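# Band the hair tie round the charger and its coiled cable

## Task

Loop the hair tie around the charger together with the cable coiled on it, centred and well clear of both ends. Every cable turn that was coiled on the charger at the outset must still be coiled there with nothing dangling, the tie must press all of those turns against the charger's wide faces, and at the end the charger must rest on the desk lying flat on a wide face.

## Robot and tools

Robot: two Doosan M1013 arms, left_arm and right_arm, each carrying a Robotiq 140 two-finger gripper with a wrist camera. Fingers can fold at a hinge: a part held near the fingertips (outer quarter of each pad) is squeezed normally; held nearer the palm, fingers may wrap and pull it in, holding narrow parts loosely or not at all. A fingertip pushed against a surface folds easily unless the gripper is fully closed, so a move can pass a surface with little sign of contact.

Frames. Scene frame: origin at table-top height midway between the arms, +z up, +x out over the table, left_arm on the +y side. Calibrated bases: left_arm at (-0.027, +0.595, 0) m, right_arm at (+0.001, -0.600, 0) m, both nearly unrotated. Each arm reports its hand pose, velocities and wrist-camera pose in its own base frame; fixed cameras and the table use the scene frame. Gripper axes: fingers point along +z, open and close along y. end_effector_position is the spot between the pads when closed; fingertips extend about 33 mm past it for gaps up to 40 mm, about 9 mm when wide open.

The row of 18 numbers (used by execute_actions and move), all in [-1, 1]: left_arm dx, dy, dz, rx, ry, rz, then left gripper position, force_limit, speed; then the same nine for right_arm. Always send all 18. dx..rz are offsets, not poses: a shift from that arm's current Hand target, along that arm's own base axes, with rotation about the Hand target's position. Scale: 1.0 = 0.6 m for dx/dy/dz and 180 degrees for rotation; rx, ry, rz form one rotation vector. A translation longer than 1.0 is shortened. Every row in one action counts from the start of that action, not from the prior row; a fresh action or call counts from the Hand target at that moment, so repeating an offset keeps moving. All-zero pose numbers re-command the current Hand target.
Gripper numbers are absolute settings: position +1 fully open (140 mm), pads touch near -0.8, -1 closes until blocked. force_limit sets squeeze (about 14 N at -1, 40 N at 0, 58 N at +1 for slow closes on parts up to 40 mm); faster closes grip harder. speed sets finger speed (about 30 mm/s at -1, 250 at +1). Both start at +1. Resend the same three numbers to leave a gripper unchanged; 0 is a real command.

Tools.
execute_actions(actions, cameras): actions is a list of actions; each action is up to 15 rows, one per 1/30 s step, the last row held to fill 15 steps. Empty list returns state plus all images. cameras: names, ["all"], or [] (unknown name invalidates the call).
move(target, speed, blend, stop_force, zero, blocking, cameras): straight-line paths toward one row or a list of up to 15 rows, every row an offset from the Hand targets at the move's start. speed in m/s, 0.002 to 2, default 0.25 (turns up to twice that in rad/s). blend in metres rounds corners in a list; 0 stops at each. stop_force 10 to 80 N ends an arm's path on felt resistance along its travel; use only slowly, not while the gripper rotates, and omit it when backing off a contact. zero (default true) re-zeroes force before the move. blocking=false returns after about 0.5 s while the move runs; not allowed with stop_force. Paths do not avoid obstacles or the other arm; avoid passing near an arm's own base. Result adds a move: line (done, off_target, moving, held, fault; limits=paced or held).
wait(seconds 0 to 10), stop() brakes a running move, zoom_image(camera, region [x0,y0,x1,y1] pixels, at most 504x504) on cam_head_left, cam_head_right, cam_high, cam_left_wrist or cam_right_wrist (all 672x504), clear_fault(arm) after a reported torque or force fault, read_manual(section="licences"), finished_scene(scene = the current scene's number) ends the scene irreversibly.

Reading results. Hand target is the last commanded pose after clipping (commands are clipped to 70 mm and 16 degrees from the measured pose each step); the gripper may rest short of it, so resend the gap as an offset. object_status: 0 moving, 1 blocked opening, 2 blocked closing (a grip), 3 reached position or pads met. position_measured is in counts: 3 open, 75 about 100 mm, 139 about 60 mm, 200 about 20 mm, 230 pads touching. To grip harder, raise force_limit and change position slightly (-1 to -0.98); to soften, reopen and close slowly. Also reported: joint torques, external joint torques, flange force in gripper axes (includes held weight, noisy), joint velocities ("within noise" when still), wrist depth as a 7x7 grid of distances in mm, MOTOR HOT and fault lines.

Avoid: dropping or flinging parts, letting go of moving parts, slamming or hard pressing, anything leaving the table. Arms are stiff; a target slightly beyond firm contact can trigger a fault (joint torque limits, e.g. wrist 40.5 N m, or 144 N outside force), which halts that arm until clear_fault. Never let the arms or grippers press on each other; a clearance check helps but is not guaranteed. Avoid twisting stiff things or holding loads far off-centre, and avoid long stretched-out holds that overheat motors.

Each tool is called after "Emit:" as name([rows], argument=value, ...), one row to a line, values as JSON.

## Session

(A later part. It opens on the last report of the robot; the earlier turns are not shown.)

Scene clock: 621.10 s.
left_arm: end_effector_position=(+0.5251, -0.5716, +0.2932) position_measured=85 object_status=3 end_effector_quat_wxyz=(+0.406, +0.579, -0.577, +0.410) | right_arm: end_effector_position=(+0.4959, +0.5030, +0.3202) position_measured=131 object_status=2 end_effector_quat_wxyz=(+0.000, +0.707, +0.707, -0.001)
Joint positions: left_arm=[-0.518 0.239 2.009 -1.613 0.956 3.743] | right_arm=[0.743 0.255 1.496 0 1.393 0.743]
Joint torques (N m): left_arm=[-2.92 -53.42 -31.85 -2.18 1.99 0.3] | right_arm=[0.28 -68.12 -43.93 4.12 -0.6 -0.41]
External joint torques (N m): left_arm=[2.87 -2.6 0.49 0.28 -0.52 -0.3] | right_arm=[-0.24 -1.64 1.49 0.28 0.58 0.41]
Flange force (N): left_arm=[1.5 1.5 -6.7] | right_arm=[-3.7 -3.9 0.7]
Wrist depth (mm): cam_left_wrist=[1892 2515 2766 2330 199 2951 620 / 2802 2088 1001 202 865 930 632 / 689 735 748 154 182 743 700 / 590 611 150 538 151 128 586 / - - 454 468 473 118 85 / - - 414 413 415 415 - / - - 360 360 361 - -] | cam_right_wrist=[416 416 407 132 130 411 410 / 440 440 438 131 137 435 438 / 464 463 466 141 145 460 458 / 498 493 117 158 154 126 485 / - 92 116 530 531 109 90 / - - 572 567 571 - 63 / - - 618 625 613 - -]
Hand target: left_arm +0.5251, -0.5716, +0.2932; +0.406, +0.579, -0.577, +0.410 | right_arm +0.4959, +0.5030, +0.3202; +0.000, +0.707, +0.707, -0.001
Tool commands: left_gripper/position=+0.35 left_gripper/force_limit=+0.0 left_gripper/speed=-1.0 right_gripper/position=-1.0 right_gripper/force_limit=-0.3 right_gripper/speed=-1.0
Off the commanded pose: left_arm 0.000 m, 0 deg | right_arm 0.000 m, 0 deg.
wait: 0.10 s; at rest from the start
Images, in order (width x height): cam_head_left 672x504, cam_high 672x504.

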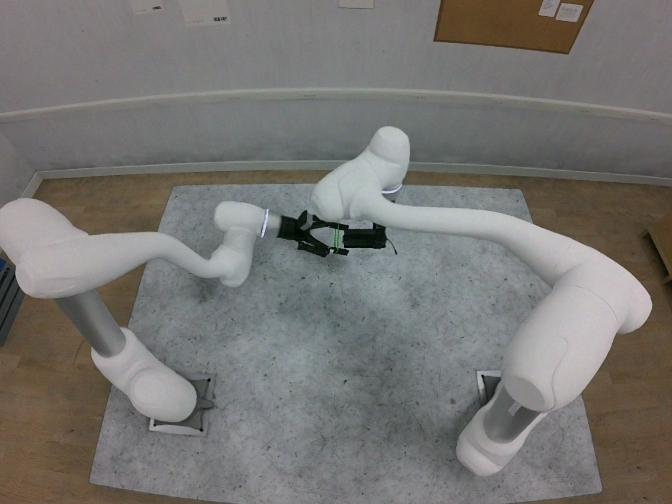

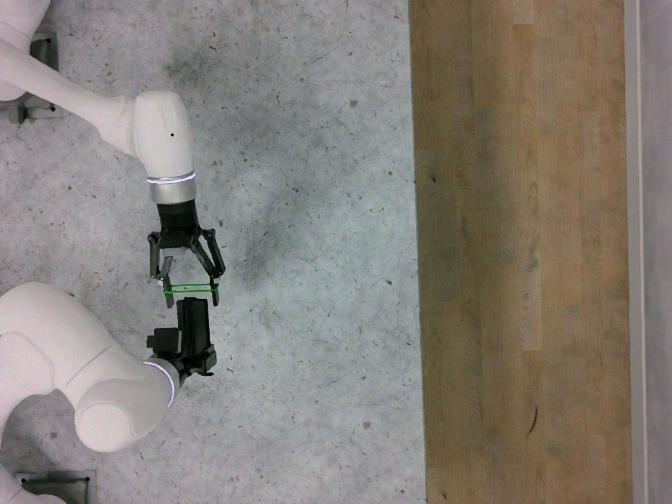

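Emit:
move([
  [0,-0.0068,0.0188,0,0,0,0.35,0,-1,0,0,0,0,0,0,-1,-0.3,-1],
  [0,-0.0445,0.0052,0,0,0,0.35,0,-1,0,0,0,0,0,0,-1,-0.3,-1],
], speed=0.04, cameras=["cam_left_wrist","cam_high"])

Emit:
zoom_image(camera="cam_left_wrist", region=[176, 50, 576, 350])

Emit:
zoom_image(camera="cam_high", region=[120, 220, 240, 380])

Scene clock: 629.97 s.
left_arm: end_effector_position=(+0.5251, -0.5982, +0.2963) position_measured=85 object_status=3 end_effector_quat_wxyz=(+0.406, +0.579, -0.577, +0.410) | right_arm: end_effector_position=(+0.4959, +0.5030, +0.3202) position_measured=131 object_status=2 end_effector_quat_wxyz=(+0.000, +0.707, +0.707, -0.001)
Joint positions: left_arm=[-0.557 0.253 1.983 -1.629 0.925 3.73] | right_arm=[0.743 0.255 1.496 0 1.393 0.743]
Joint torques (N m): left_arm=[-3.39 -56.05 -32.4 -2.24 2 0.31] | right_arm=[0.66 -67.87 -44.03 4.26 -0.72 -0.45]
External joint torques (N m): left_arm=[3.38 -1.88 0.49 0.3 -0.56 -0.31] | right_arm=[-0.64 -1.01 1.84 0.11 0.68 0.45]
Flange force (N): left_arm=[0.7 0.0 -6.7] | right_arm=[-3.8 -3.4 1.2]
Wrist depth (mm): cam_left_wrist=[- - 168 3255 171 - 601 / - 2330 878 213 938 926 618 / 712 748 753 157 673 738 687 / 592 620 132 125 126 128 589 / - - 458 459 133 118 85 / - - 417 418 420 - - / - - 363 365 363 - -] | cam_right_wrist=[414 418 140 132 130 413 412 / 442 440 431 129 137 434 434 / 467 465 464 147 146 465 460 / 500 495 118 158 154 126 484 / - 92 116 528 528 109 91 / - - 573 565 567 - 63 / - - 615 612 613 - -]
Hand target: left_arm +0.5251, -0.5983, +0.2963; +0.406, +0.579, -0.577, +0.410 | right_arm +0.4959, +0.5030, +0.3202; +0.000, +0.707, +0.707, -0.001
Off the commanded pose: left_arm 0.000 m, 0 deg | right_arm 0.000 m, 0 deg.
move: done
Images, in order (width x height): cam_high 672x504, cam_left_wrist 672x504.

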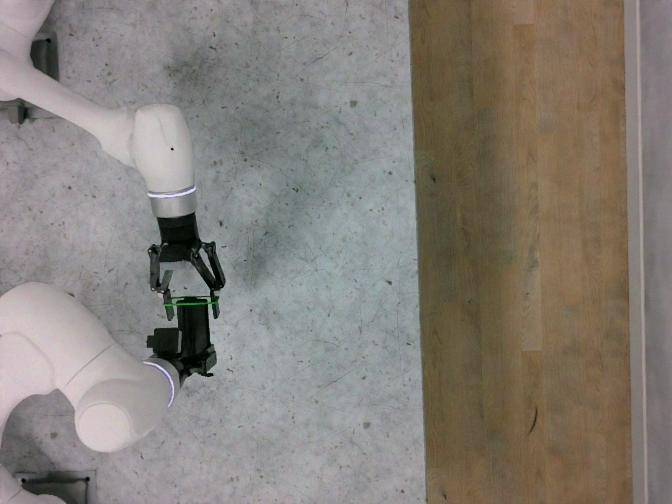

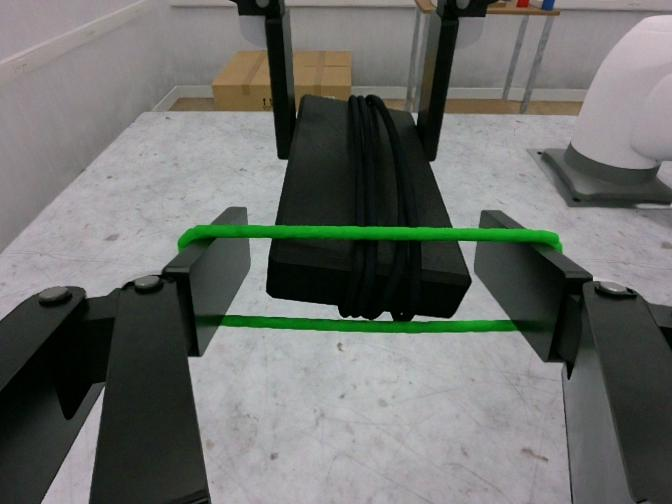

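Scaled by 1.260 from the camera's 672x504 image, which has a finer 960x720 frame.

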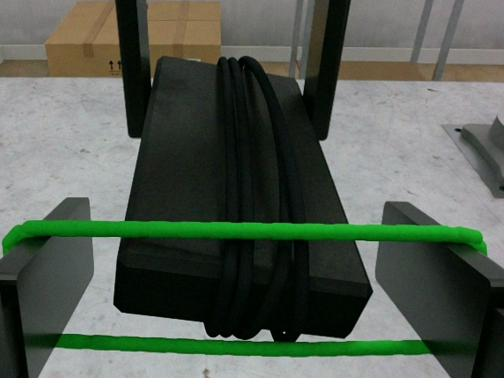

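Scaled by 3.150 from the camera's 672x504 image, which has a finer 960x720 frame.

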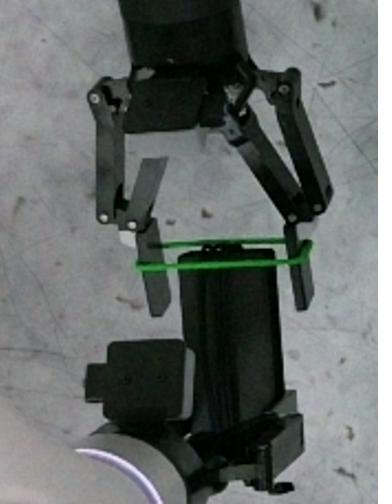

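Emit:
move(target=[0,0.008,-0.022,0,0,0,0.35,0,-1,0,0,0,0,0,0,-1,-0.3,-1], speed=0.03, cameras=["cam_left_wrist","cam_high"])

Emit:
zoom_image(camera="cam_left_wrist", region=[176, 50, 576, 350])

Emit:
zoom_image(camera="cam_high", region=[120, 220, 240, 380])

Scene clock: 635.40 s.
left_arm: end_effector_position=(+0.5251, -0.5935, +0.2831) position_measured=85 object_status=3 end_effector_quat_wxyz=(+0.406, +0.579, -0.577, +0.410) | right_arm: end_effector_position=(+0.4959, +0.5030, +0.3202) position_measured=131 object_status=2 end_effector_quat_wxyz=(+0.000, +0.707, +0.707, -0.001)
Joint positions: left_arm=[-0.55 0.264 1.998 -1.644 0.932 3.762] | right_arm=[0.743 0.255 1.496 0 1.393 0.743]
Joint torques (N m): left_arm=[-2.9 -55.59 -31.22 -2.1 1.89 0.41] | right_arm=[0.64 -68.09 -44.19 4.2 -0.65 -0.42]
External joint torques (N m): left_arm=[2.81 -2.74 -0.06 0.13 -0.37 -0.41] | right_arm=[-0.72 -0.67 1.98 0.16 0.61 0.42]
Flange force (N): left_arm=[2.3 0.5 -6.5] | right_arm=[-3.8 -3.1 1.6]
Wrist depth (mm): cam_left_wrist=[1941 2149 173 - 182 2354 610 / - 946 918 175 845 900 629 / - 679 716 142 170 726 681 / 576 592 132 126 127 128 572 / - - 446 460 444 118 85 / - - 405 405 405 405 - / - - 351 352 352 - -] | cam_right_wrist=[416 412 166 138 135 412 410 / 437 440 435 142 141 434 433 / 466 469 462 150 147 464 465 / 499 493 118 156 154 126 484 / - 92 116 531 530 109 90 / - - 578 572 565 - 63 / - - 615 609 612 - -]
Hand target: left_arm +0.5251, -0.5935, +0.2831; +0.406, +0.579, -0.577, +0.410 | right_arm +0.4959, +0.5030, +0.3202; +0.000, +0.707, +0.707, -0.001
Off the commanded pose: left_arm 0.000 m, 0 deg | right_arm 0.000 m, 0 deg.
move: done
Images, in order (width x height): cam_high 672x504, cam_left_wrist 672x504.

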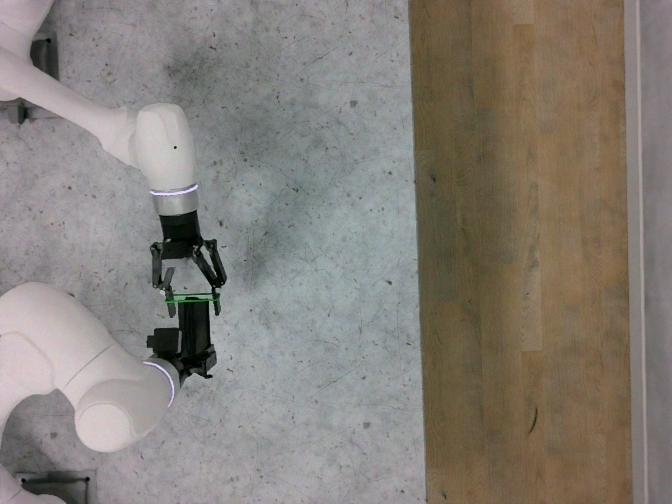

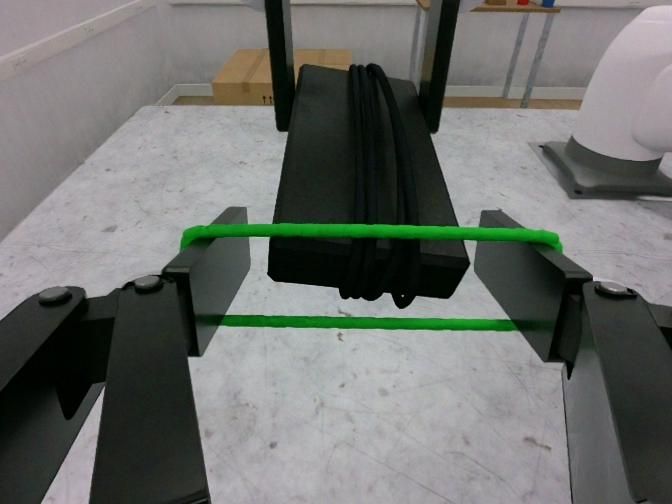

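Scaled by 1.260 from the camera's 672x504 image, which has a finer 960x720 frame.

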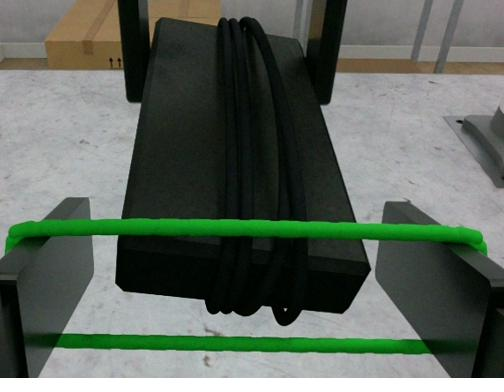

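Scaled by 3.150 from the camera's 672x504 image, which has a finer 960x720 frame.

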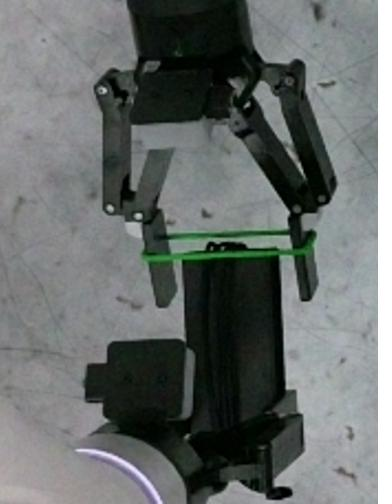

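Emit:
move(target=[0,-0.0172,-0.0115,0,0,0,0.35,0,-1,0,0,0,0,0,0,-1,-0.3,-1], speed=0.03, cameras=["cam_left_wrist","cam_high"])

Emit:
zoom_image(camera="cam_left_wrist", region=[176, 50, 576, 350])

Emit:
zoom_image(camera="cam_high", region=[120, 220, 240, 380])

Scene clock: 640.07 s.
left_arm: end_effector_position=(+0.5251, -0.6037, +0.2762) position_measured=85 object_status=3 end_effector_quat_wxyz=(+0.406, +0.579, -0.577, +0.410) | right_arm: end_effector_position=(+0.4959, +0.5030, +0.3202) position_measured=131 object_status=2 end_effector_quat_wxyz=(+0.000, +0.707, +0.707, -0.001)
Joint positions: left_arm=[-0.564 0.279 1.994 -1.662 0.921 3.776] | right_arm=[0.743 0.255 1.496 0 1.393 0.743]
Joint torques (N m): left_arm=[-3.07 -56.5 -31.33 -2.41 2.03 0.4] | right_arm=[1.15 -67.74 -44.39 4.52 -0.98 -0.41]
External joint torques (N m): left_arm=[3.23 -2.96 0.46 0.44 -0.5 -0.4] | right_arm=[-1.21 -1.13 2.2 -0.16 0.94 0.41]
Flange force (N): left_arm=[2.2 0.9 -7.8] | right_arm=[-5.0 -3.4 1.2]
Wrist depth (mm): cam_left_wrist=[1860 3628 3032 3162 182 2874 601 / - 988 892 171 190 966 625 / 683 714 703 138 163 707 675 / 566 593 126 119 121 128 563 / - - 437 437 439 118 85 / - - 395 399 397 397 - / - - 347 345 349 - -] | cam_right_wrist=[416 413 166 134 140 411 411 / 439 442 434 149 145 437 435 / 469 467 460 152 149 464 465 / 498 490 118 157 153 126 486 / - 92 106 530 529 109 91 / - - 572 575 567 - 63 / - - 617 615 613 - -]
Hand target: left_arm +0.5251, -0.6038, +0.2762; +0.406, +0.579, -0.577, +0.410 | right_arm +0.4959, +0.5030, +0.3202; +0.000, +0.707, +0.707, -0.001
Off the commanded pose: left_arm 0.000 m, 0 deg | right_arm 0.000 m, 0 deg.
move: done
Images, in order (width x height): cam_high 672x504, cam_left_wrist 672x504.

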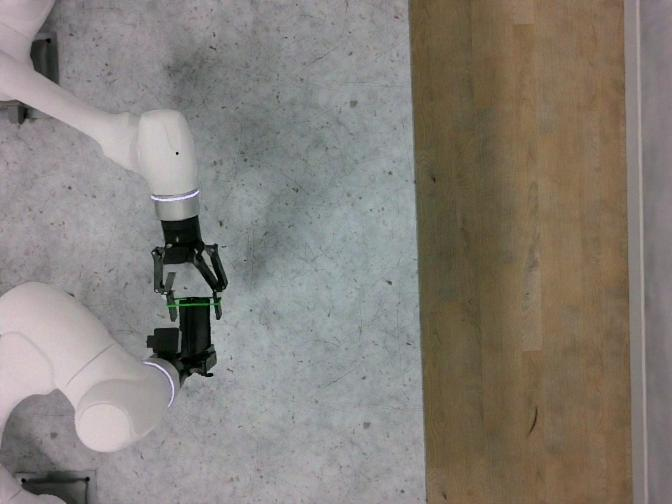

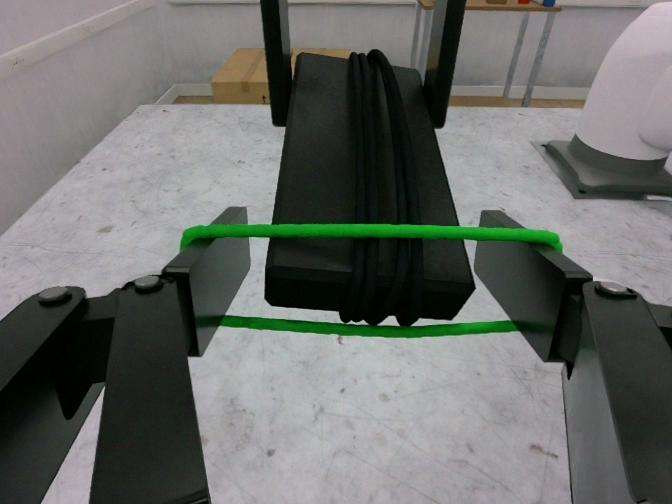

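Scaled by 1.260 from the camera's 672x504 image, which has a finer 960x720 frame.

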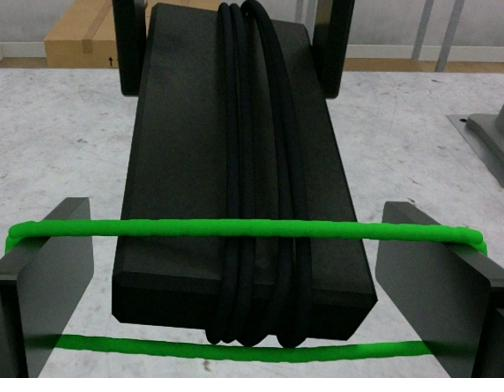

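Scaled by 3.150 from the camera's 672x504 image, which has a finer 960x720 frame.

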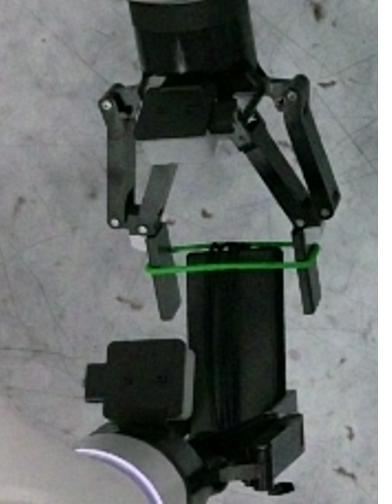

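Emit:
move(target=[0,0.0063,-0.0165,0,0,0,0.35,0,-1,0,0,0,0,0,0,-1,-0.3,-1], speed=0.03, cameras=["cam_left_wrist","cam_high"])

Emit:
zoom_image(camera="cam_left_wrist", region=[176, 50, 576, 350])

Scene clock: 644.40 s.
left_arm: end_effector_position=(+0.5251, -0.6000, +0.2663) position_measured=85 object_status=3 end_effector_quat_wxyz=(+0.406, +0.579, -0.577, +0.410) | right_arm: end_effector_position=(+0.4959, +0.5030, +0.3202) position_measured=131 object_status=2 end_effector_quat_wxyz=(+0.000, +0.707, +0.707, -0.001)
Joint positions: left_arm=[-0.559 0.288 2.005 -1.673 0.927 3.8] | right_arm=[0.743 0.255 1.496 0 1.393 0.743]
Joint torques (N m): left_arm=[-3.28 -56.94 -30.52 -2.13 2.07 0.28] | right_arm=[0.27 -68.29 -44.23 4.24 -0.69 -0.43]
External joint torques (N m): left_arm=[3.19 -2.68 0.42 0.14 -0.47 -0.28] | right_arm=[-0.32 -0.63 2.07 0.11 0.66 0.43]
Flange force (N): left_arm=[1.5 0.9 -7.1] | right_arm=[-3.4 -3.6 1.7]
Wrist depth (mm): cam_left_wrist=[1743 - - 186 194 2544 581 / 2108 907 885 159 832 938 631 / 683 681 683 135 149 689 655 / 546 570 131 - 125 128 546 / - - 428 422 426 118 85 / - - 392 386 383 - - / - - 336 335 340 - -] | cam_right_wrist=[416 416 166 151 147 413 415 / 441 437 440 152 149 435 438 / 462 465 462 155 152 460 463 / 499 490 117 156 153 126 485 / - 92 106 182 532 109 91 / - - 571 565 571 - 63 / - - 615 610 610 - -]
Hand target: left_arm +0.5251, -0.6000, +0.2663; +0.406, +0.579, -0.577, +0.410 | right_arm +0.4959, +0.5030, +0.3202; +0.000, +0.707, +0.707, -0.001
Off the commanded pose: left_arm 0.000 m, 0 deg | right_arm 0.000 m, 0 deg.
move: done
Images, in order (width x height): cam_high 672x504, cam_left_wrist 672x504.

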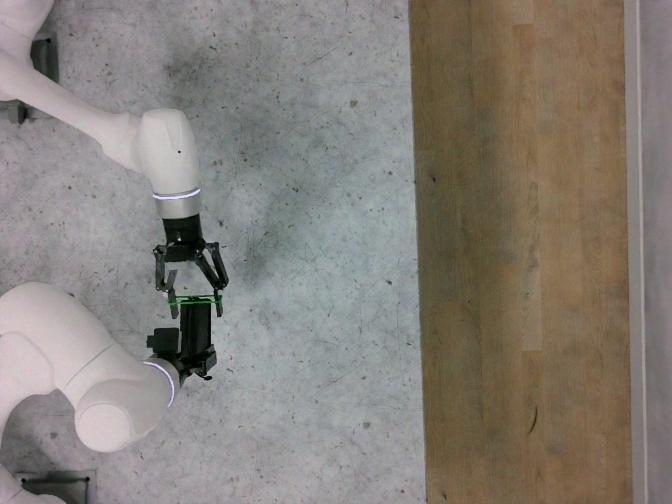

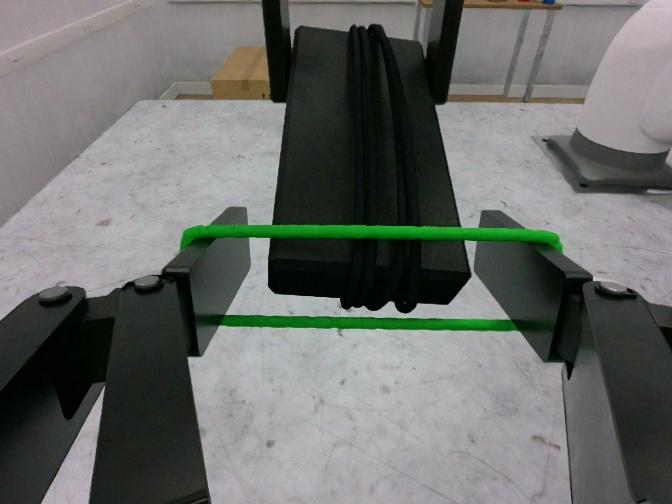

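Scaled by 1.260 from the camera's 672x504 image, which has a finer 960x720 frame.

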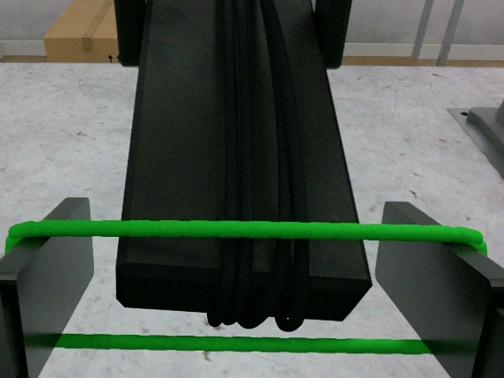

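Emit:
move(target=[0,-0.025,-0.0092,0,0,0,0.35,0,-1,0,0,0,0,0,0,-1,-0.3,-1], speed=0.03, cameras=["cam_left_wrist","cam_high"])

Emit:
zoom_image(camera="cam_left_wrist", region=[176, 100, 576, 400])

Emit:
zoom_image(camera="cam_high", region=[120, 220, 240, 380])

Scene clock: 648.60 s.
left_arm: end_effector_position=(+0.5251, -0.6150, +0.2608) position_measured=85 object_status=3 end_effector_quat_wxyz=(+0.406, +0.579, -0.577, +0.410) | right_arm: end_effector_position=(+0.4959, +0.5030, +0.3202) position_measured=131 object_status=2 end_effector_quat_wxyz=(+0.000, +0.707, +0.707, -0.001)
Joint positions: left_arm=[-0.58 0.304 1.995 -1.693 0.912 3.81] | right_arm=[0.743 0.255 1.496 0 1.393 0.743]
Joint torques (N m): left_arm=[-4.72 -58.84 -31.79 -2.56 2.43 0.37] | right_arm=[2.28 -66.92 -44.42 5.03 -1.44 -0.46]
External joint torques (N m): left_arm=[4.73 -2.42 1.68 0.54 -0.82 -0.37] | right_arm=[-2.28 -1.52 2.38 -0.67 1.41 0.46]
Flange force (N): left_arm=[0.2 0.8 -9.9] | right_arm=[-6.6 -2.9 0.6]
Wrist depth (mm): cam_left_wrist=[1639 - - 172 158 - 581 / 1892 811 855 149 168 922 611 / 683 675 685 134 143 685 647 / 532 562 127 117 120 129 538 / - - 133 117 122 118 85 / - - 380 382 378 - - / - - 331 331 332 - -] | cam_right_wrist=[416 416 167 157 155 410 409 / 444 441 440 156 154 436 432 / 467 469 460 157 154 462 465 / 501 490 118 156 153 126 485 / - 92 105 160 533 109 90 / - - 571 567 567 - 63 / - - 618 613 617 - -]
Hand target: left_arm +0.5251, -0.6150, +0.2608; +0.406, +0.579, -0.577, +0.410 | right_arm +0.4959, +0.5030, +0.3202; +0.000, +0.707, +0.707, -0.001
Off the commanded pose: left_arm 0.000 m, 0 deg | right_arm 0.000 m, 0 deg.
move: done
Images, in order (width x height): cam_high 672x504, cam_left_wrist 672x504.

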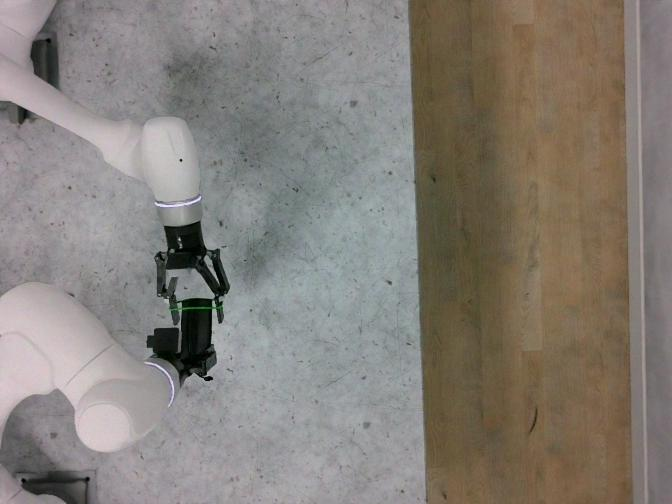

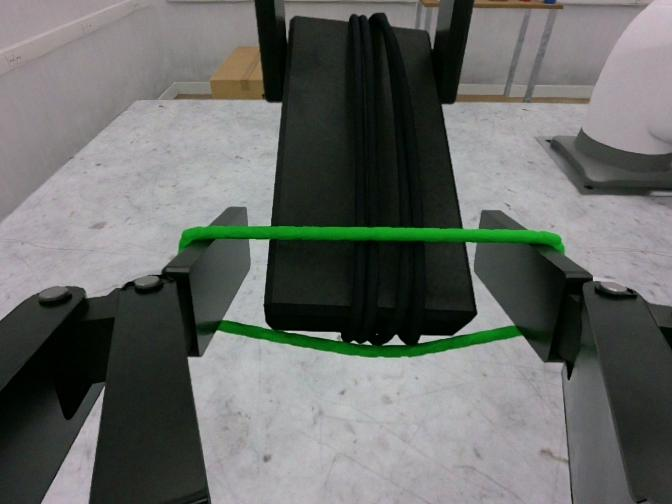

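Scaled by 1.260 from the camera's 672x504 image, which has a finer 960x720 frame.

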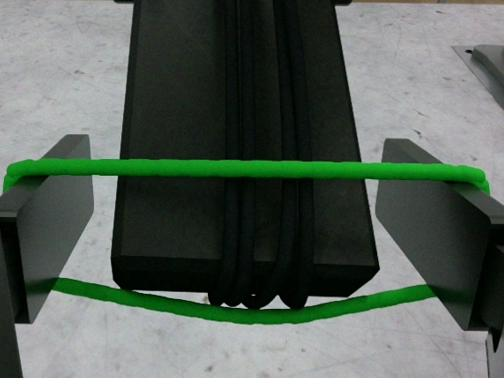

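Scaled by 3.150 from the camera's 672x504 image, which has a finer 960x720 frame.

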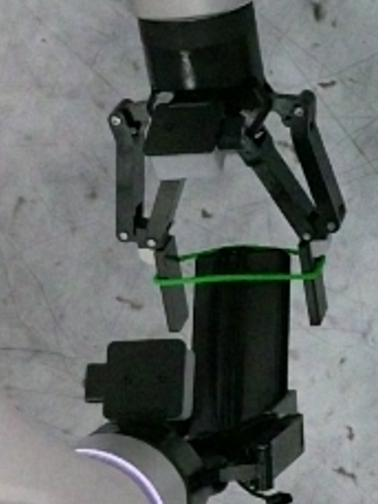

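Emit:
move([
  [0,0.0188,0.0068,0,0,0,0.35,0,-1,0,0,0,0,0,0,-1,-0.3,-1],
  [0,0.0268,-0.0152,0,0,0,0.35,0,-1,0,0,0,0,0,0,-1,-0.3,-1],
], speed=0.03, cameras=["cam_left_wrist","cam_high"])

Emit:
zoom_image(camera="cam_left_wrist", region=[176, 100, 576, 400])

Emit:
move(target=[0,-0.0345,-0.0125,0,0,0,0.35,0,-1,0,0,0,0,0,0,-1,-0.3,-1], speed=0.03, cameras=["cam_left_wrist","cam_high"])

Emit:
zoom_image(camera="cam_left_wrist", region=[176, 100, 576, 400])

Emit:
zoom_image(camera="cam_high", region=[120, 220, 240, 380])

Scene clock: 657.07 s.
left_arm: end_effector_position=(+0.5251, -0.5989, +0.2517) position_measured=85 object_status=3 end_effector_quat_wxyz=(+0.406, +0.579, -0.577, +0.410) | right_arm: end_effector_position=(+0.4959, +0.5030, +0.3202) position_measured=131 object_status=2 end_effector_quat_wxyz=(+0.000, +0.707, +0.707, -0.001)
Joint positions: left_arm=[-0.558 0.305 2.016 -1.693 0.931 3.835] | right_arm=[0.743 0.255 1.496 0 1.393 0.743]
Joint torques (N m): left_arm=[-2.94 -58.12 -29.68 -2.23 2.09 0.38] | right_arm=[0.43 -67.93 -43.91 4.1 -0.57 -0.47]
External joint torques (N m): left_arm=[2.91 -2.48 0.21 0.22 -0.43 -0.38] | right_arm=[-0.44 -0.65 1.81 0.26 0.54 0.47]
Flange force (N): left_arm=[2.1 0.3 -6.6] | right_arm=[-3.2 -3.2 1.5]
Wrist depth (mm): cam_left_wrist=[2030 2837 166 171 173 - 589 / 1860 900 889 152 164 865 634 / 634 655 657 133 142 655 649 / 526 548 132 129 126 128 528 / - - 405 422 421 118 85 / - - 369 370 368 368 - / - - 322 323 323 - -] | cam_right_wrist=[418 416 193 159 156 413 414 / 442 437 442 157 155 435 434 / 467 466 458 158 154 464 464 / 501 492 118 157 153 126 483 / - 92 106 259 528 109 90 / - - 569 568 568 - 63 / - - 621 618 613 - -]
Hand target: left_arm +0.5251, -0.5989, +0.2517; +0.406, +0.579, -0.577, +0.410 | right_arm +0.4959, +0.5030, +0.3202; +0.000, +0.707, +0.707, -0.001
Off the commanded pose: left_arm 0.000 m, 0 deg | right_arm 0.000 m, 0 deg.
move: done
Images, in order (width x height): cam_high 672x504, cam_left_wrist 672x504.

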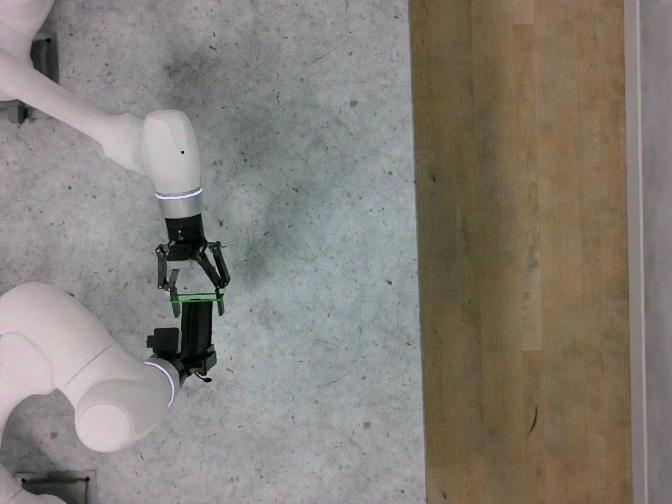

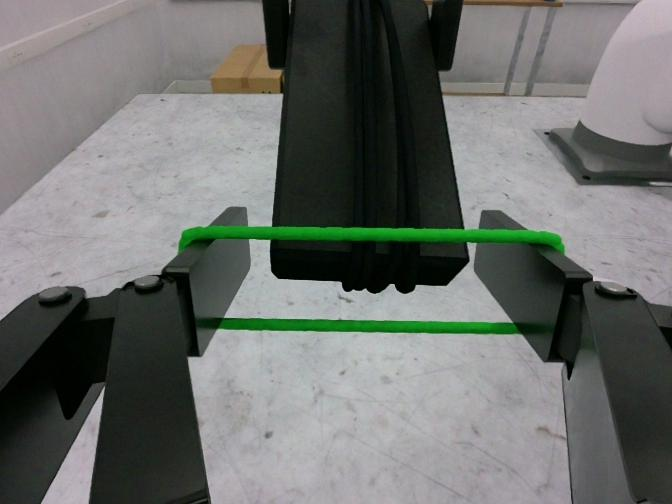

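Scaled by 1.260 from the camera's 672x504 image, which has a finer 960x720 frame.

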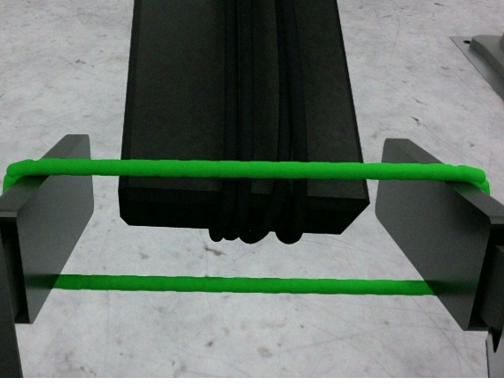

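Scene clock: 658.07 s.
left_arm: end_effector_position=(+0.5251, -0.6196, +0.2442) position_measured=85 object_status=3 end_effector_quat_wxyz=(+0.406, +0.579, -0.577, +0.410) | right_arm: end_effector_position=(+0.4959, +0.5030, +0.3202) position_measured=133 object_status=2 end_effector_quat_wxyz=(+0.000, +0.707, +0.707, -0.001)
Joint positions: left_arm=[-0.587 0.327 2.001 -1.721 0.912 3.848] | right_arm=[0.743 0.255 1.496 0.001 1.393 0.743]
Joint torques (N m): left_arm=[-1.95 -59.35 -29.51 -2.15 2.14 0.3] | right_arm=[0.36 -67.92 -43.94 4.08 -0.59 -0.46]
External joint torques (N m): left_arm=[2.15 -3.3 0.32 0.12 -0.45 -0.3] | right_arm=[-0.58 -0.87 1.76 0.27 0.56 0.46]
Flange force (N): left_arm=[2.9 2.1 -6.3] | right_arm=[-3.5 -3.2 1.3]
Wrist depth (mm): cam_left_wrist=[1941 2912 159 155 155 2766 578 / 2030 896 871 162 761 885 623 / 659 655 642 167 586 649 640 / 515 511 132 174 173 128 514 / - - 395 399 398 118 85 / - - 362 362 361 363 - / - - 315 317 316 - -] | cam_right_wrist=[417 415 408 415 411 411 414 / 439 444 435 207 222 434 435 / 469 465 462 170 184 459 462 / 496 488 118 146 152 125 485 / - 92 114 532 525 90 90 / - - 561 568 569 - 63 / - - 612 613 612 - -]
Hand target: left_arm +0.5251, -0.6196, +0.2442; +0.406, +0.579, -0.577, +0.410 | right_arm +0.4959, +0.5030, +0.3202; +0.000, +0.707, +0.707, -0.001
Off the commanded pose: left_arm 0.000 m, 0 deg | right_arm 0.000 m, 0 deg.
move: done
Images, in order (width x height): cam_high 672x504, cam_left_wrist 672x504.

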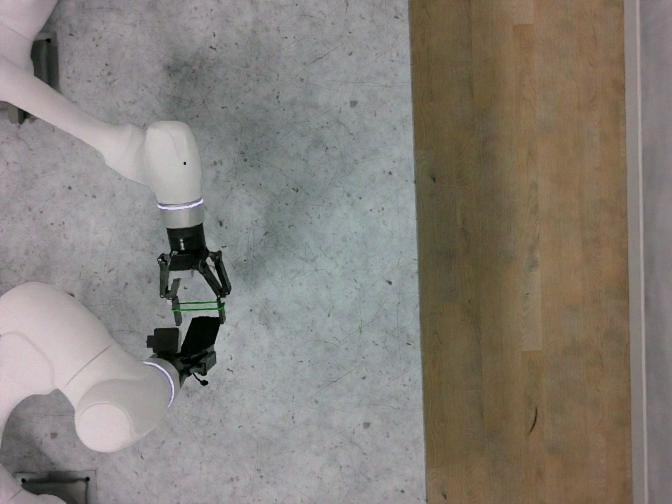

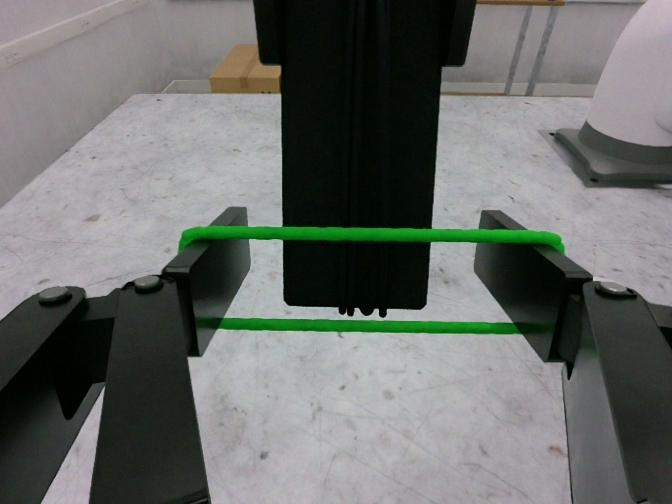

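Scaled by 1.260 from the camera's 672x504 image, which has a finer 960x720 frame.

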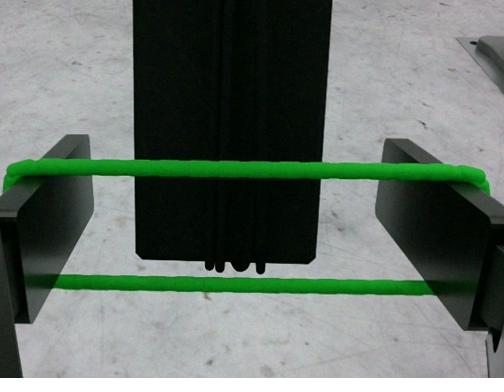

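Scaled by 3.150 from the camera's 672x504 image, which has a finer 960x720 frame.

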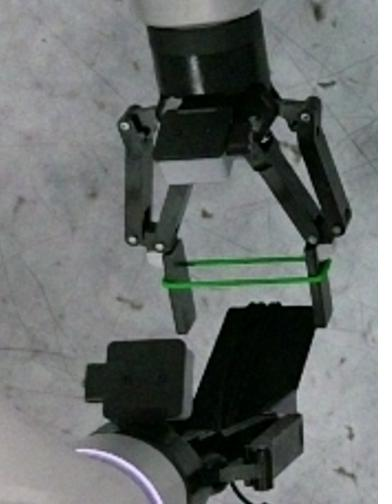

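Emit:
move(target=[0,0.1,0.03,0,0,0,0.35,0,-1,0,0,0,0,0,0,-1,-0.3,-1], speed=0.08, cameras=["cam_right_wrist","cam_left_wrist","cam_head_left"])

Emit:
zoom_image(camera="cam_head_left", region=[250, 180, 410, 280])

Scene clock: 663.10 s.
left_arm: end_effector_position=(+0.5251, -0.5597, +0.2621) position_measured=85 object_status=3 end_effector_quat_wxyz=(+0.406, +0.579, -0.577, +0.410) | right_arm: end_effector_position=(+0.4959, +0.5030, +0.3202) position_measured=133 object_status=2 end_effector_quat_wxyz=(+0.000, +0.707, +0.707, -0.001)
Joint positions: left_arm=[-0.5 0.268 2.042 -1.644 0.973 3.818] | right_arm=[0.743 0.255 1.496 0 1.393 0.743]
Joint torques (N m): left_arm=[-3.3 -54.45 -29.85 -2.08 2.09 0.26] | right_arm=[0.26 -68.09 -43.9 4.1 -0.6 -0.46]
External joint torques (N m): left_arm=[3.28 -2.58 0.21 0.14 -0.47 -0.26] | right_arm=[-0.31 -0.15 1.92 0.25 0.56 0.46]
Flange force (N): left_arm=[1.6 0.7 -7.1] | right_arm=[-2.6 -2.9 1.8]
Wrist depth (mm): cam_left_wrist=[2088 - 2406 211 212 3074 605 / - 885 903 218 871 934 657 / 681 677 683 227 649 677 689 / 540 566 150 496 497 128 540 / - - 418 436 434 118 85 / - - 379 383 381 381 - / - - 332 333 331 - -] | cam_right_wrist=[419 416 416 414 413 414 413 / 441 440 436 212 427 435 440 / 468 468 461 170 184 462 465 / 501 490 117 146 151 125 484 / - 92 114 528 528 90 90 / - - 561 568 572 - 63 / - - 615 618 615 - -]
Hand target: left_arm +0.5251, -0.5596, +0.2622; +0.406, +0.579, -0.577, +0.410 | right_arm +0.4959, +0.5030, +0.3202; +0.000, +0.707, +0.707, -0.001
Off the commanded pose: left_arm 0.000 m, 0 deg | right_arm 0.000 m, 0 deg.
move: done
Images, in order (width x height): cam_head_left 672x504, cam_left_wrist 672x504, cam_right_wrist 672x504.

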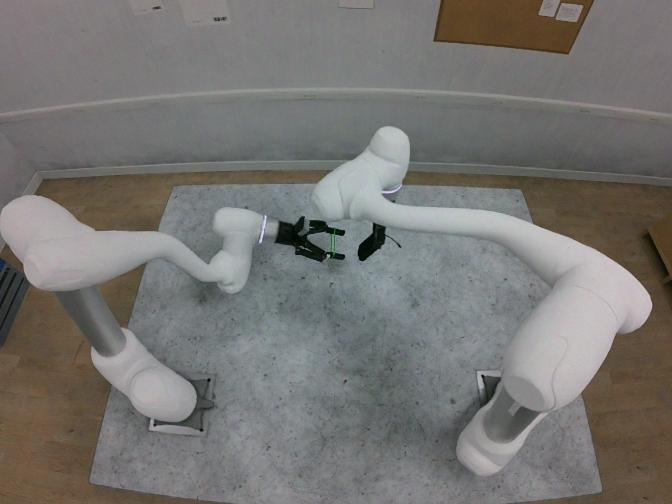

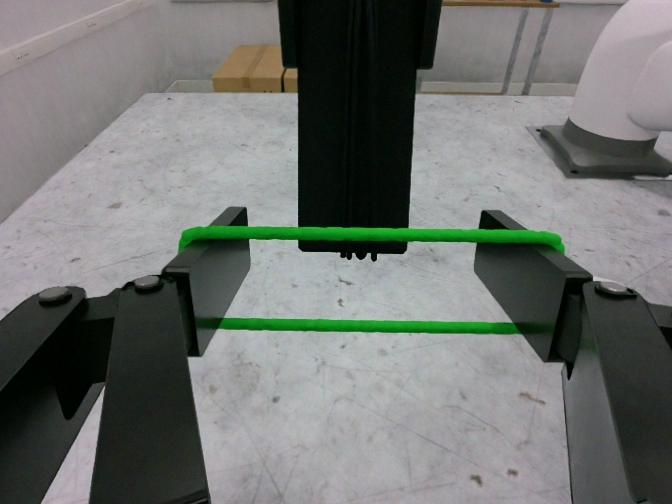

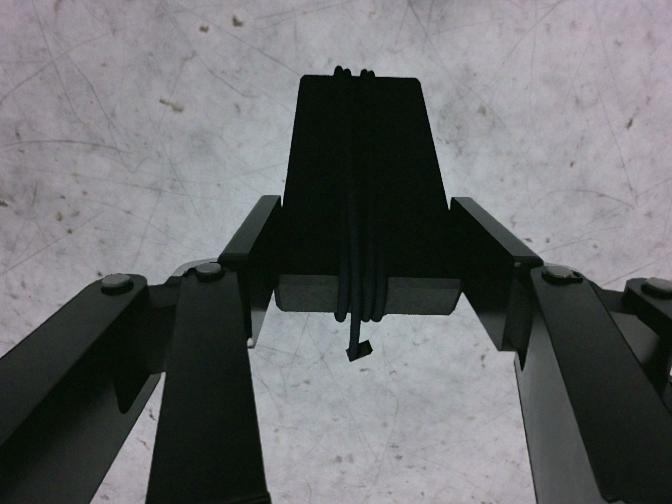

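Scaled by 3.150 from the camera's 672x504 image, which has a finer 960x720 frame.

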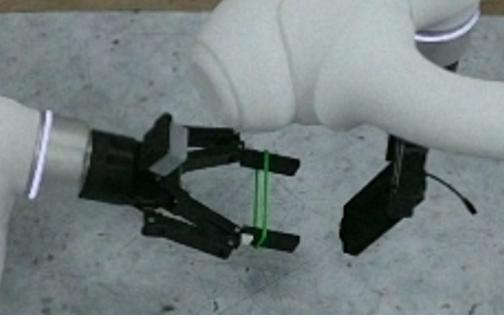

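Emit:
move([
  [0,0.18,0.1,-0.111,0,0,0.35,0,-1,0,0,-0.25,0,0,0,-1,-0.3,-1],
  [0,0.18,0.1,-0.111,0,0,0.35,0,-1,0,0,-0.4,0,0,0,-1,-0.3,-1],
  [0,0.18,0.1,-0.111,0,0,0.35,0,-1,0,0,-0.462,0,0,0,-1,-0.3,-1],
], speed=[0.1,0.04,0.03], cameras=["cam_right_wrist","cam_high"])

Scene clock: 709.13 s.
left_arm: end_effector_position=(+0.5251, -0.4516, +0.3222) position_measured=85 object_status=3 end_effector_quat_wxyz=(+0.500, +0.499, -0.497, +0.503) | right_arm: end_effector_position=(+0.4965, +0.5027, +0.0832) position_measured=133 object_status=2 end_effector_quat_wxyz=(+0.000, +0.707, +0.707, +0.000)
Joint positions: left_arm=[-0.288 0.287 2.155 -1.803 1.389 4.035] | right_arm=[0.743 0.397 1.758 0 0.987 0.742]
Joint torques (N m): left_arm=[-2.93 -51.7 -25.1 -2.56 2.68 0.32] | right_arm=[22.78 -10 -10.4 11.76 -9.28 -0.46]
External joint torques (N m): left_arm=[2.9 -2.41 0.46 0.22 -0.53 -0.32] | right_arm=[-22.88 -66.07 -25.19 -8.08 9.24 0.46]
External joint torques when the fault began: right_arm=[-31.77 -86.46 -33.77 -11.14 12.7 0.49]
Flange force (N): left_arm=[4.3 2.0 -5.8] | right_arm=[-46.1 -0.9 -94.8]
Flange force when the fault began (N): right_arm=[-60.8 2.2 -125.8]
Wrist depth (mm): cam_left_wrist=[- 2667 - 273 220 186 169 / - 2837 - 309 256 212 189 / 1994 3162 - 331 2874 2699 771 / 1925 - 150 381 885 129 799 / - - 422 415 423 118 85 / - - 537 529 542 - - / - - 431 418 433 - -] | cam_right_wrist=[197 198 197 197 197 196 196 / 209 208 208 169 184 208 207 / 221 221 221 139 144 221 219 / 233 229 120 123 121 119 230 / - 100 114 104 107 113 101 / - 270 273 105 115 268 268 / 292 293 290 292 291 290 290]
Hand target: left_arm +0.5251, -0.4516, +0.3222; +0.500, +0.499, -0.497, +0.503 | right_arm +0.4965, +0.5027, +0.0832; +0.000, +0.707, +0.707, +0.000 (not the last commanded pose)
Tool commands: left_gripper/position=+0.35 left_gripper/force_limit=+0.0 left_gripper/speed=-1.0 right_gripper/position=-1.0 right_gripper/force_limit=-0.301961 right_gripper/speed=-1.0
Off the commanded pose: left_arm 0.000 m, 0 deg | right_arm 0.040 m, 0 deg.
FORCE FAULT: contact force on the right arm reached its limit, and that arm stopped. The contact can be on any part of that arm, not only on its tool. So far the stop counts as 1 of the actions that you can send in this scene. That arm's remaining commands of this call were not run. That arm is still stopped at the end of this call. While its stop runs, that arm takes no new command, but its gripper still runs the gripper command that each later call begins with.
CLEAR FAULT: the right arm stays stopped until you call clear_fault(arm="right_arm").
move: fault (right_arm); path passed 2 of 3 targets
Images, in order (width x height): cam_high 672x504, cam_right_wrist 672x504.

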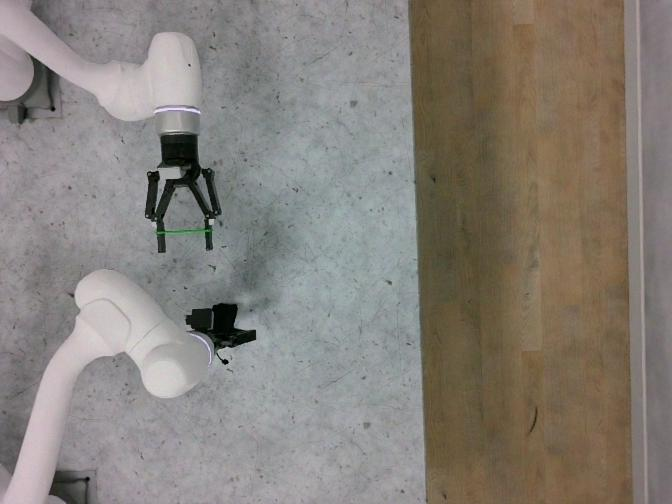

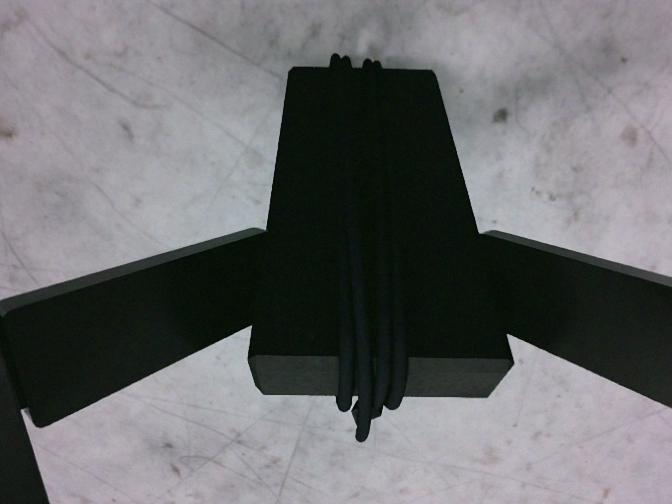

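Emit:
clear_fault(arm="right_arm")

Emit:
move(target=[0,0,0,0,0,0,0.35,0,-1,0,0,0.1,0,0,0,-1,-0.301961,-1], speed=0.04, cameras=["cam_right_wrist","cam_head_left"])

Emit:
zoom_image(camera="cam_head_left", region=[300, 180, 440, 290])

Scene clock: 714.07 s.
left_arm: end_effector_position=(+0.5251, -0.4516, +0.3222) position_measured=85 object_status=3 end_effector_quat_wxyz=(+0.500, +0.499, -0.497, +0.503) | right_arm: end_effector_position=(+0.4965, +0.5027, +0.0832) position_measured=133 object_status=2 end_effector_quat_wxyz=(+0.000, +0.707, +0.707, +0.000)
Joint positions: left_arm=[-0.288 0.287 2.155 -1.803 1.389 4.035] | right_arm=[0.743 0.397 1.758 0 0.987 0.742]
Joint torques (N m): left_arm=[-3.09 -51.72 -24.96 -2.6 2.63 0.35] | right_arm=[22.89 -10.13 -10.17 11.74 -9.31 -0.42]
External joint torques (N m): left_arm=[3.08 -2.39 0.2 0.26 -0.49 -0.36] | right_arm=[-22.93 -66.23 -25.52 -8.06 9.27 0.42]
Flange force (N): left_arm=[4.5 1.3 -6.1] | right_arm=[-45.8 -0.5 -95.3]
Wrist depth (mm): cam_left_wrist=[2282 - 3074 272 222 187 168 / - 2912 - 310 248 212 184 / 2012 4176 3628 332 2604 2667 761 / 2068 - 150 384 958 128 740 / - - 420 439 423 118 85 / - - 531 520 540 - - / - - 432 414 429 - -] | cam_right_wrist=[198 198 197 196 197 196 196 / 209 209 209 169 185 208 208 / 222 222 220 139 144 220 219 / 233 229 119 120 121 119 230 / - 100 114 105 107 113 101 / - 270 273 105 115 268 269 / 292 292 292 291 292 290 289]
Hand target: left_arm +0.5251, -0.4516, +0.3222; +0.500, +0.499, -0.497, +0.503 | right_arm +0.4965, +0.5027, +0.0832; +0.000, +0.707, +0.707, +0.000 (not the last commanded pose)
Tool commands: left_gripper/position=+0.35 left_gripper/force_limit=+0.0 left_gripper/speed=-1.0 right_gripper/position=-1.0 right_gripper/force_limit=-0.301961 right_gripper/speed=-1.0
Off the commanded pose: left_arm 0.000 m, 0 deg | right_arm 0.040 m, 0 deg.
FORCE FAULT, CONTINUED: the right arm's stop, for the force fault that an earlier result reported, is over. The call counts as one of the actions that you can send in this scene. That arm's target is now where it stood when the stop ended, not its last command. That arm accepts commands again.
CLEAR FAULT: your call cleared the right arm's force fault. If the contact force or a joint's load stays at its limit, that arm stops again.

Scene clock: 715.87 s.
left_arm: end_effector_position=(+0.5251, -0.4516, +0.3222) position_measured=85 object_status=3 end_effector_quat_wxyz=(+0.500, +0.499, -0.497, +0.503) | right_arm: end_effector_position=(+0.4965, +0.5027, +0.1431) position_measured=133 object_status=2 end_effector_quat_wxyz=(+0.000, +0.707, +0.707, +0.000)
Joint positions: left_arm=[-0.288 0.287 2.155 -1.803 1.389 4.035] | right_arm=[0.743 0.347 1.707 0 1.088 0.742]
Joint torques (N m): left_arm=[-2.97 -51.97 -25.13 -2.51 2.64 0.34] | right_arm=[0.76 -73.12 -39.41 3.65 -0.37 -0.46]
External joint torques (N m): left_arm=[2.86 -2.09 0.41 0.16 -0.49 -0.34] | right_arm=[-1 -0.64 1.49 0.26 0.33 0.46]
Flange force (N): left_arm=[3.9 1.5 -5.6] | right_arm=[-3.3 -2.2 0.4]
Wrist depth (mm): cam_left_wrist=[1959 2544 - 292 301 223 3628 / - 3405 - 311 3353 - - / - - - 340 384 2667 761 / 2012 2487 136 384 382 128 758 / - - 625 423 667 118 85 / - - 538 541 540 - - / - - 433 415 433 - -] | cam_right_wrist=[253 252 252 250 251 251 250 / 266 267 266 210 259 264 265 / 283 283 283 170 183 281 280 / 300 296 117 146 151 125 295 / - 92 114 318 321 109 91 / - - 344 344 346 - 63 / - - 370 368 369 - -]
Hand target: left_arm +0.5251, -0.4516, +0.3222; +0.500, +0.499, -0.497, +0.503 | right_arm +0.4965, +0.5027, +0.1432; +0.000, +0.707, +0.707, +0.000
Off the commanded pose: left_arm 0.000 m, 0 deg | right_arm 0.000 m, 0 deg.
move: done
Images, in order (width x height): cam_head_left 672x504, cam_right_wrist 672x504.

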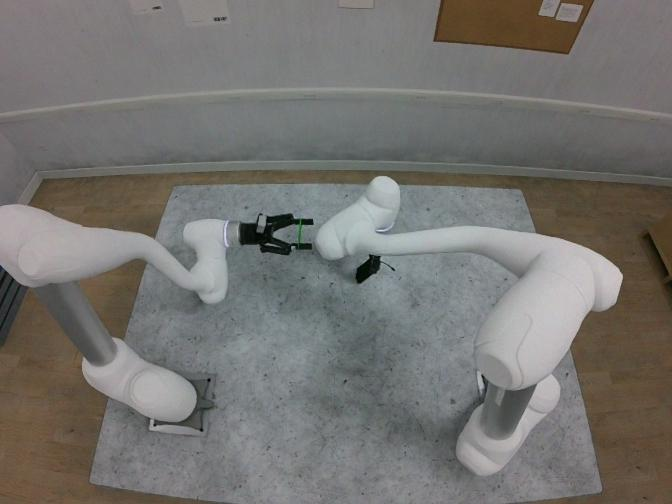

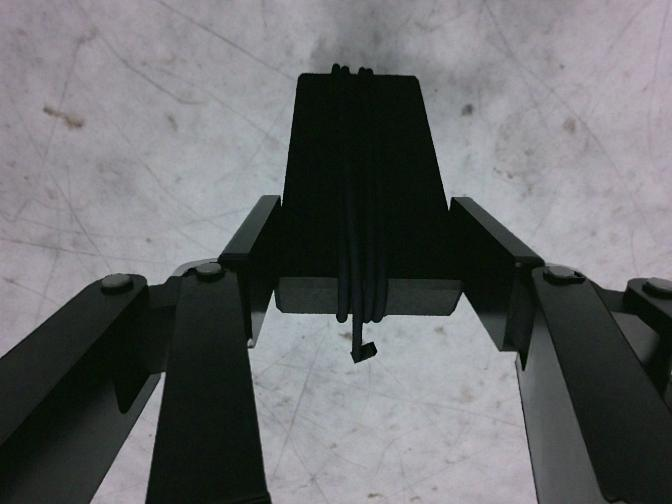

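Scaled by 3.600 from the camera's 672x504 image, which has a finer 960x720 frame.

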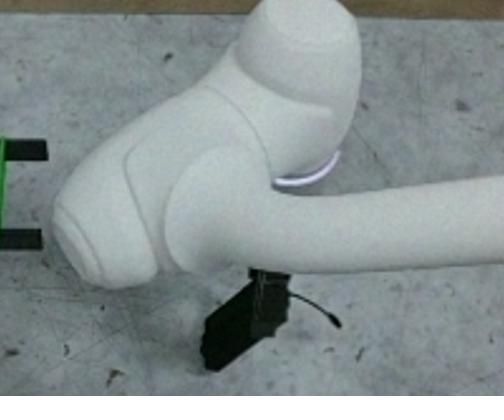

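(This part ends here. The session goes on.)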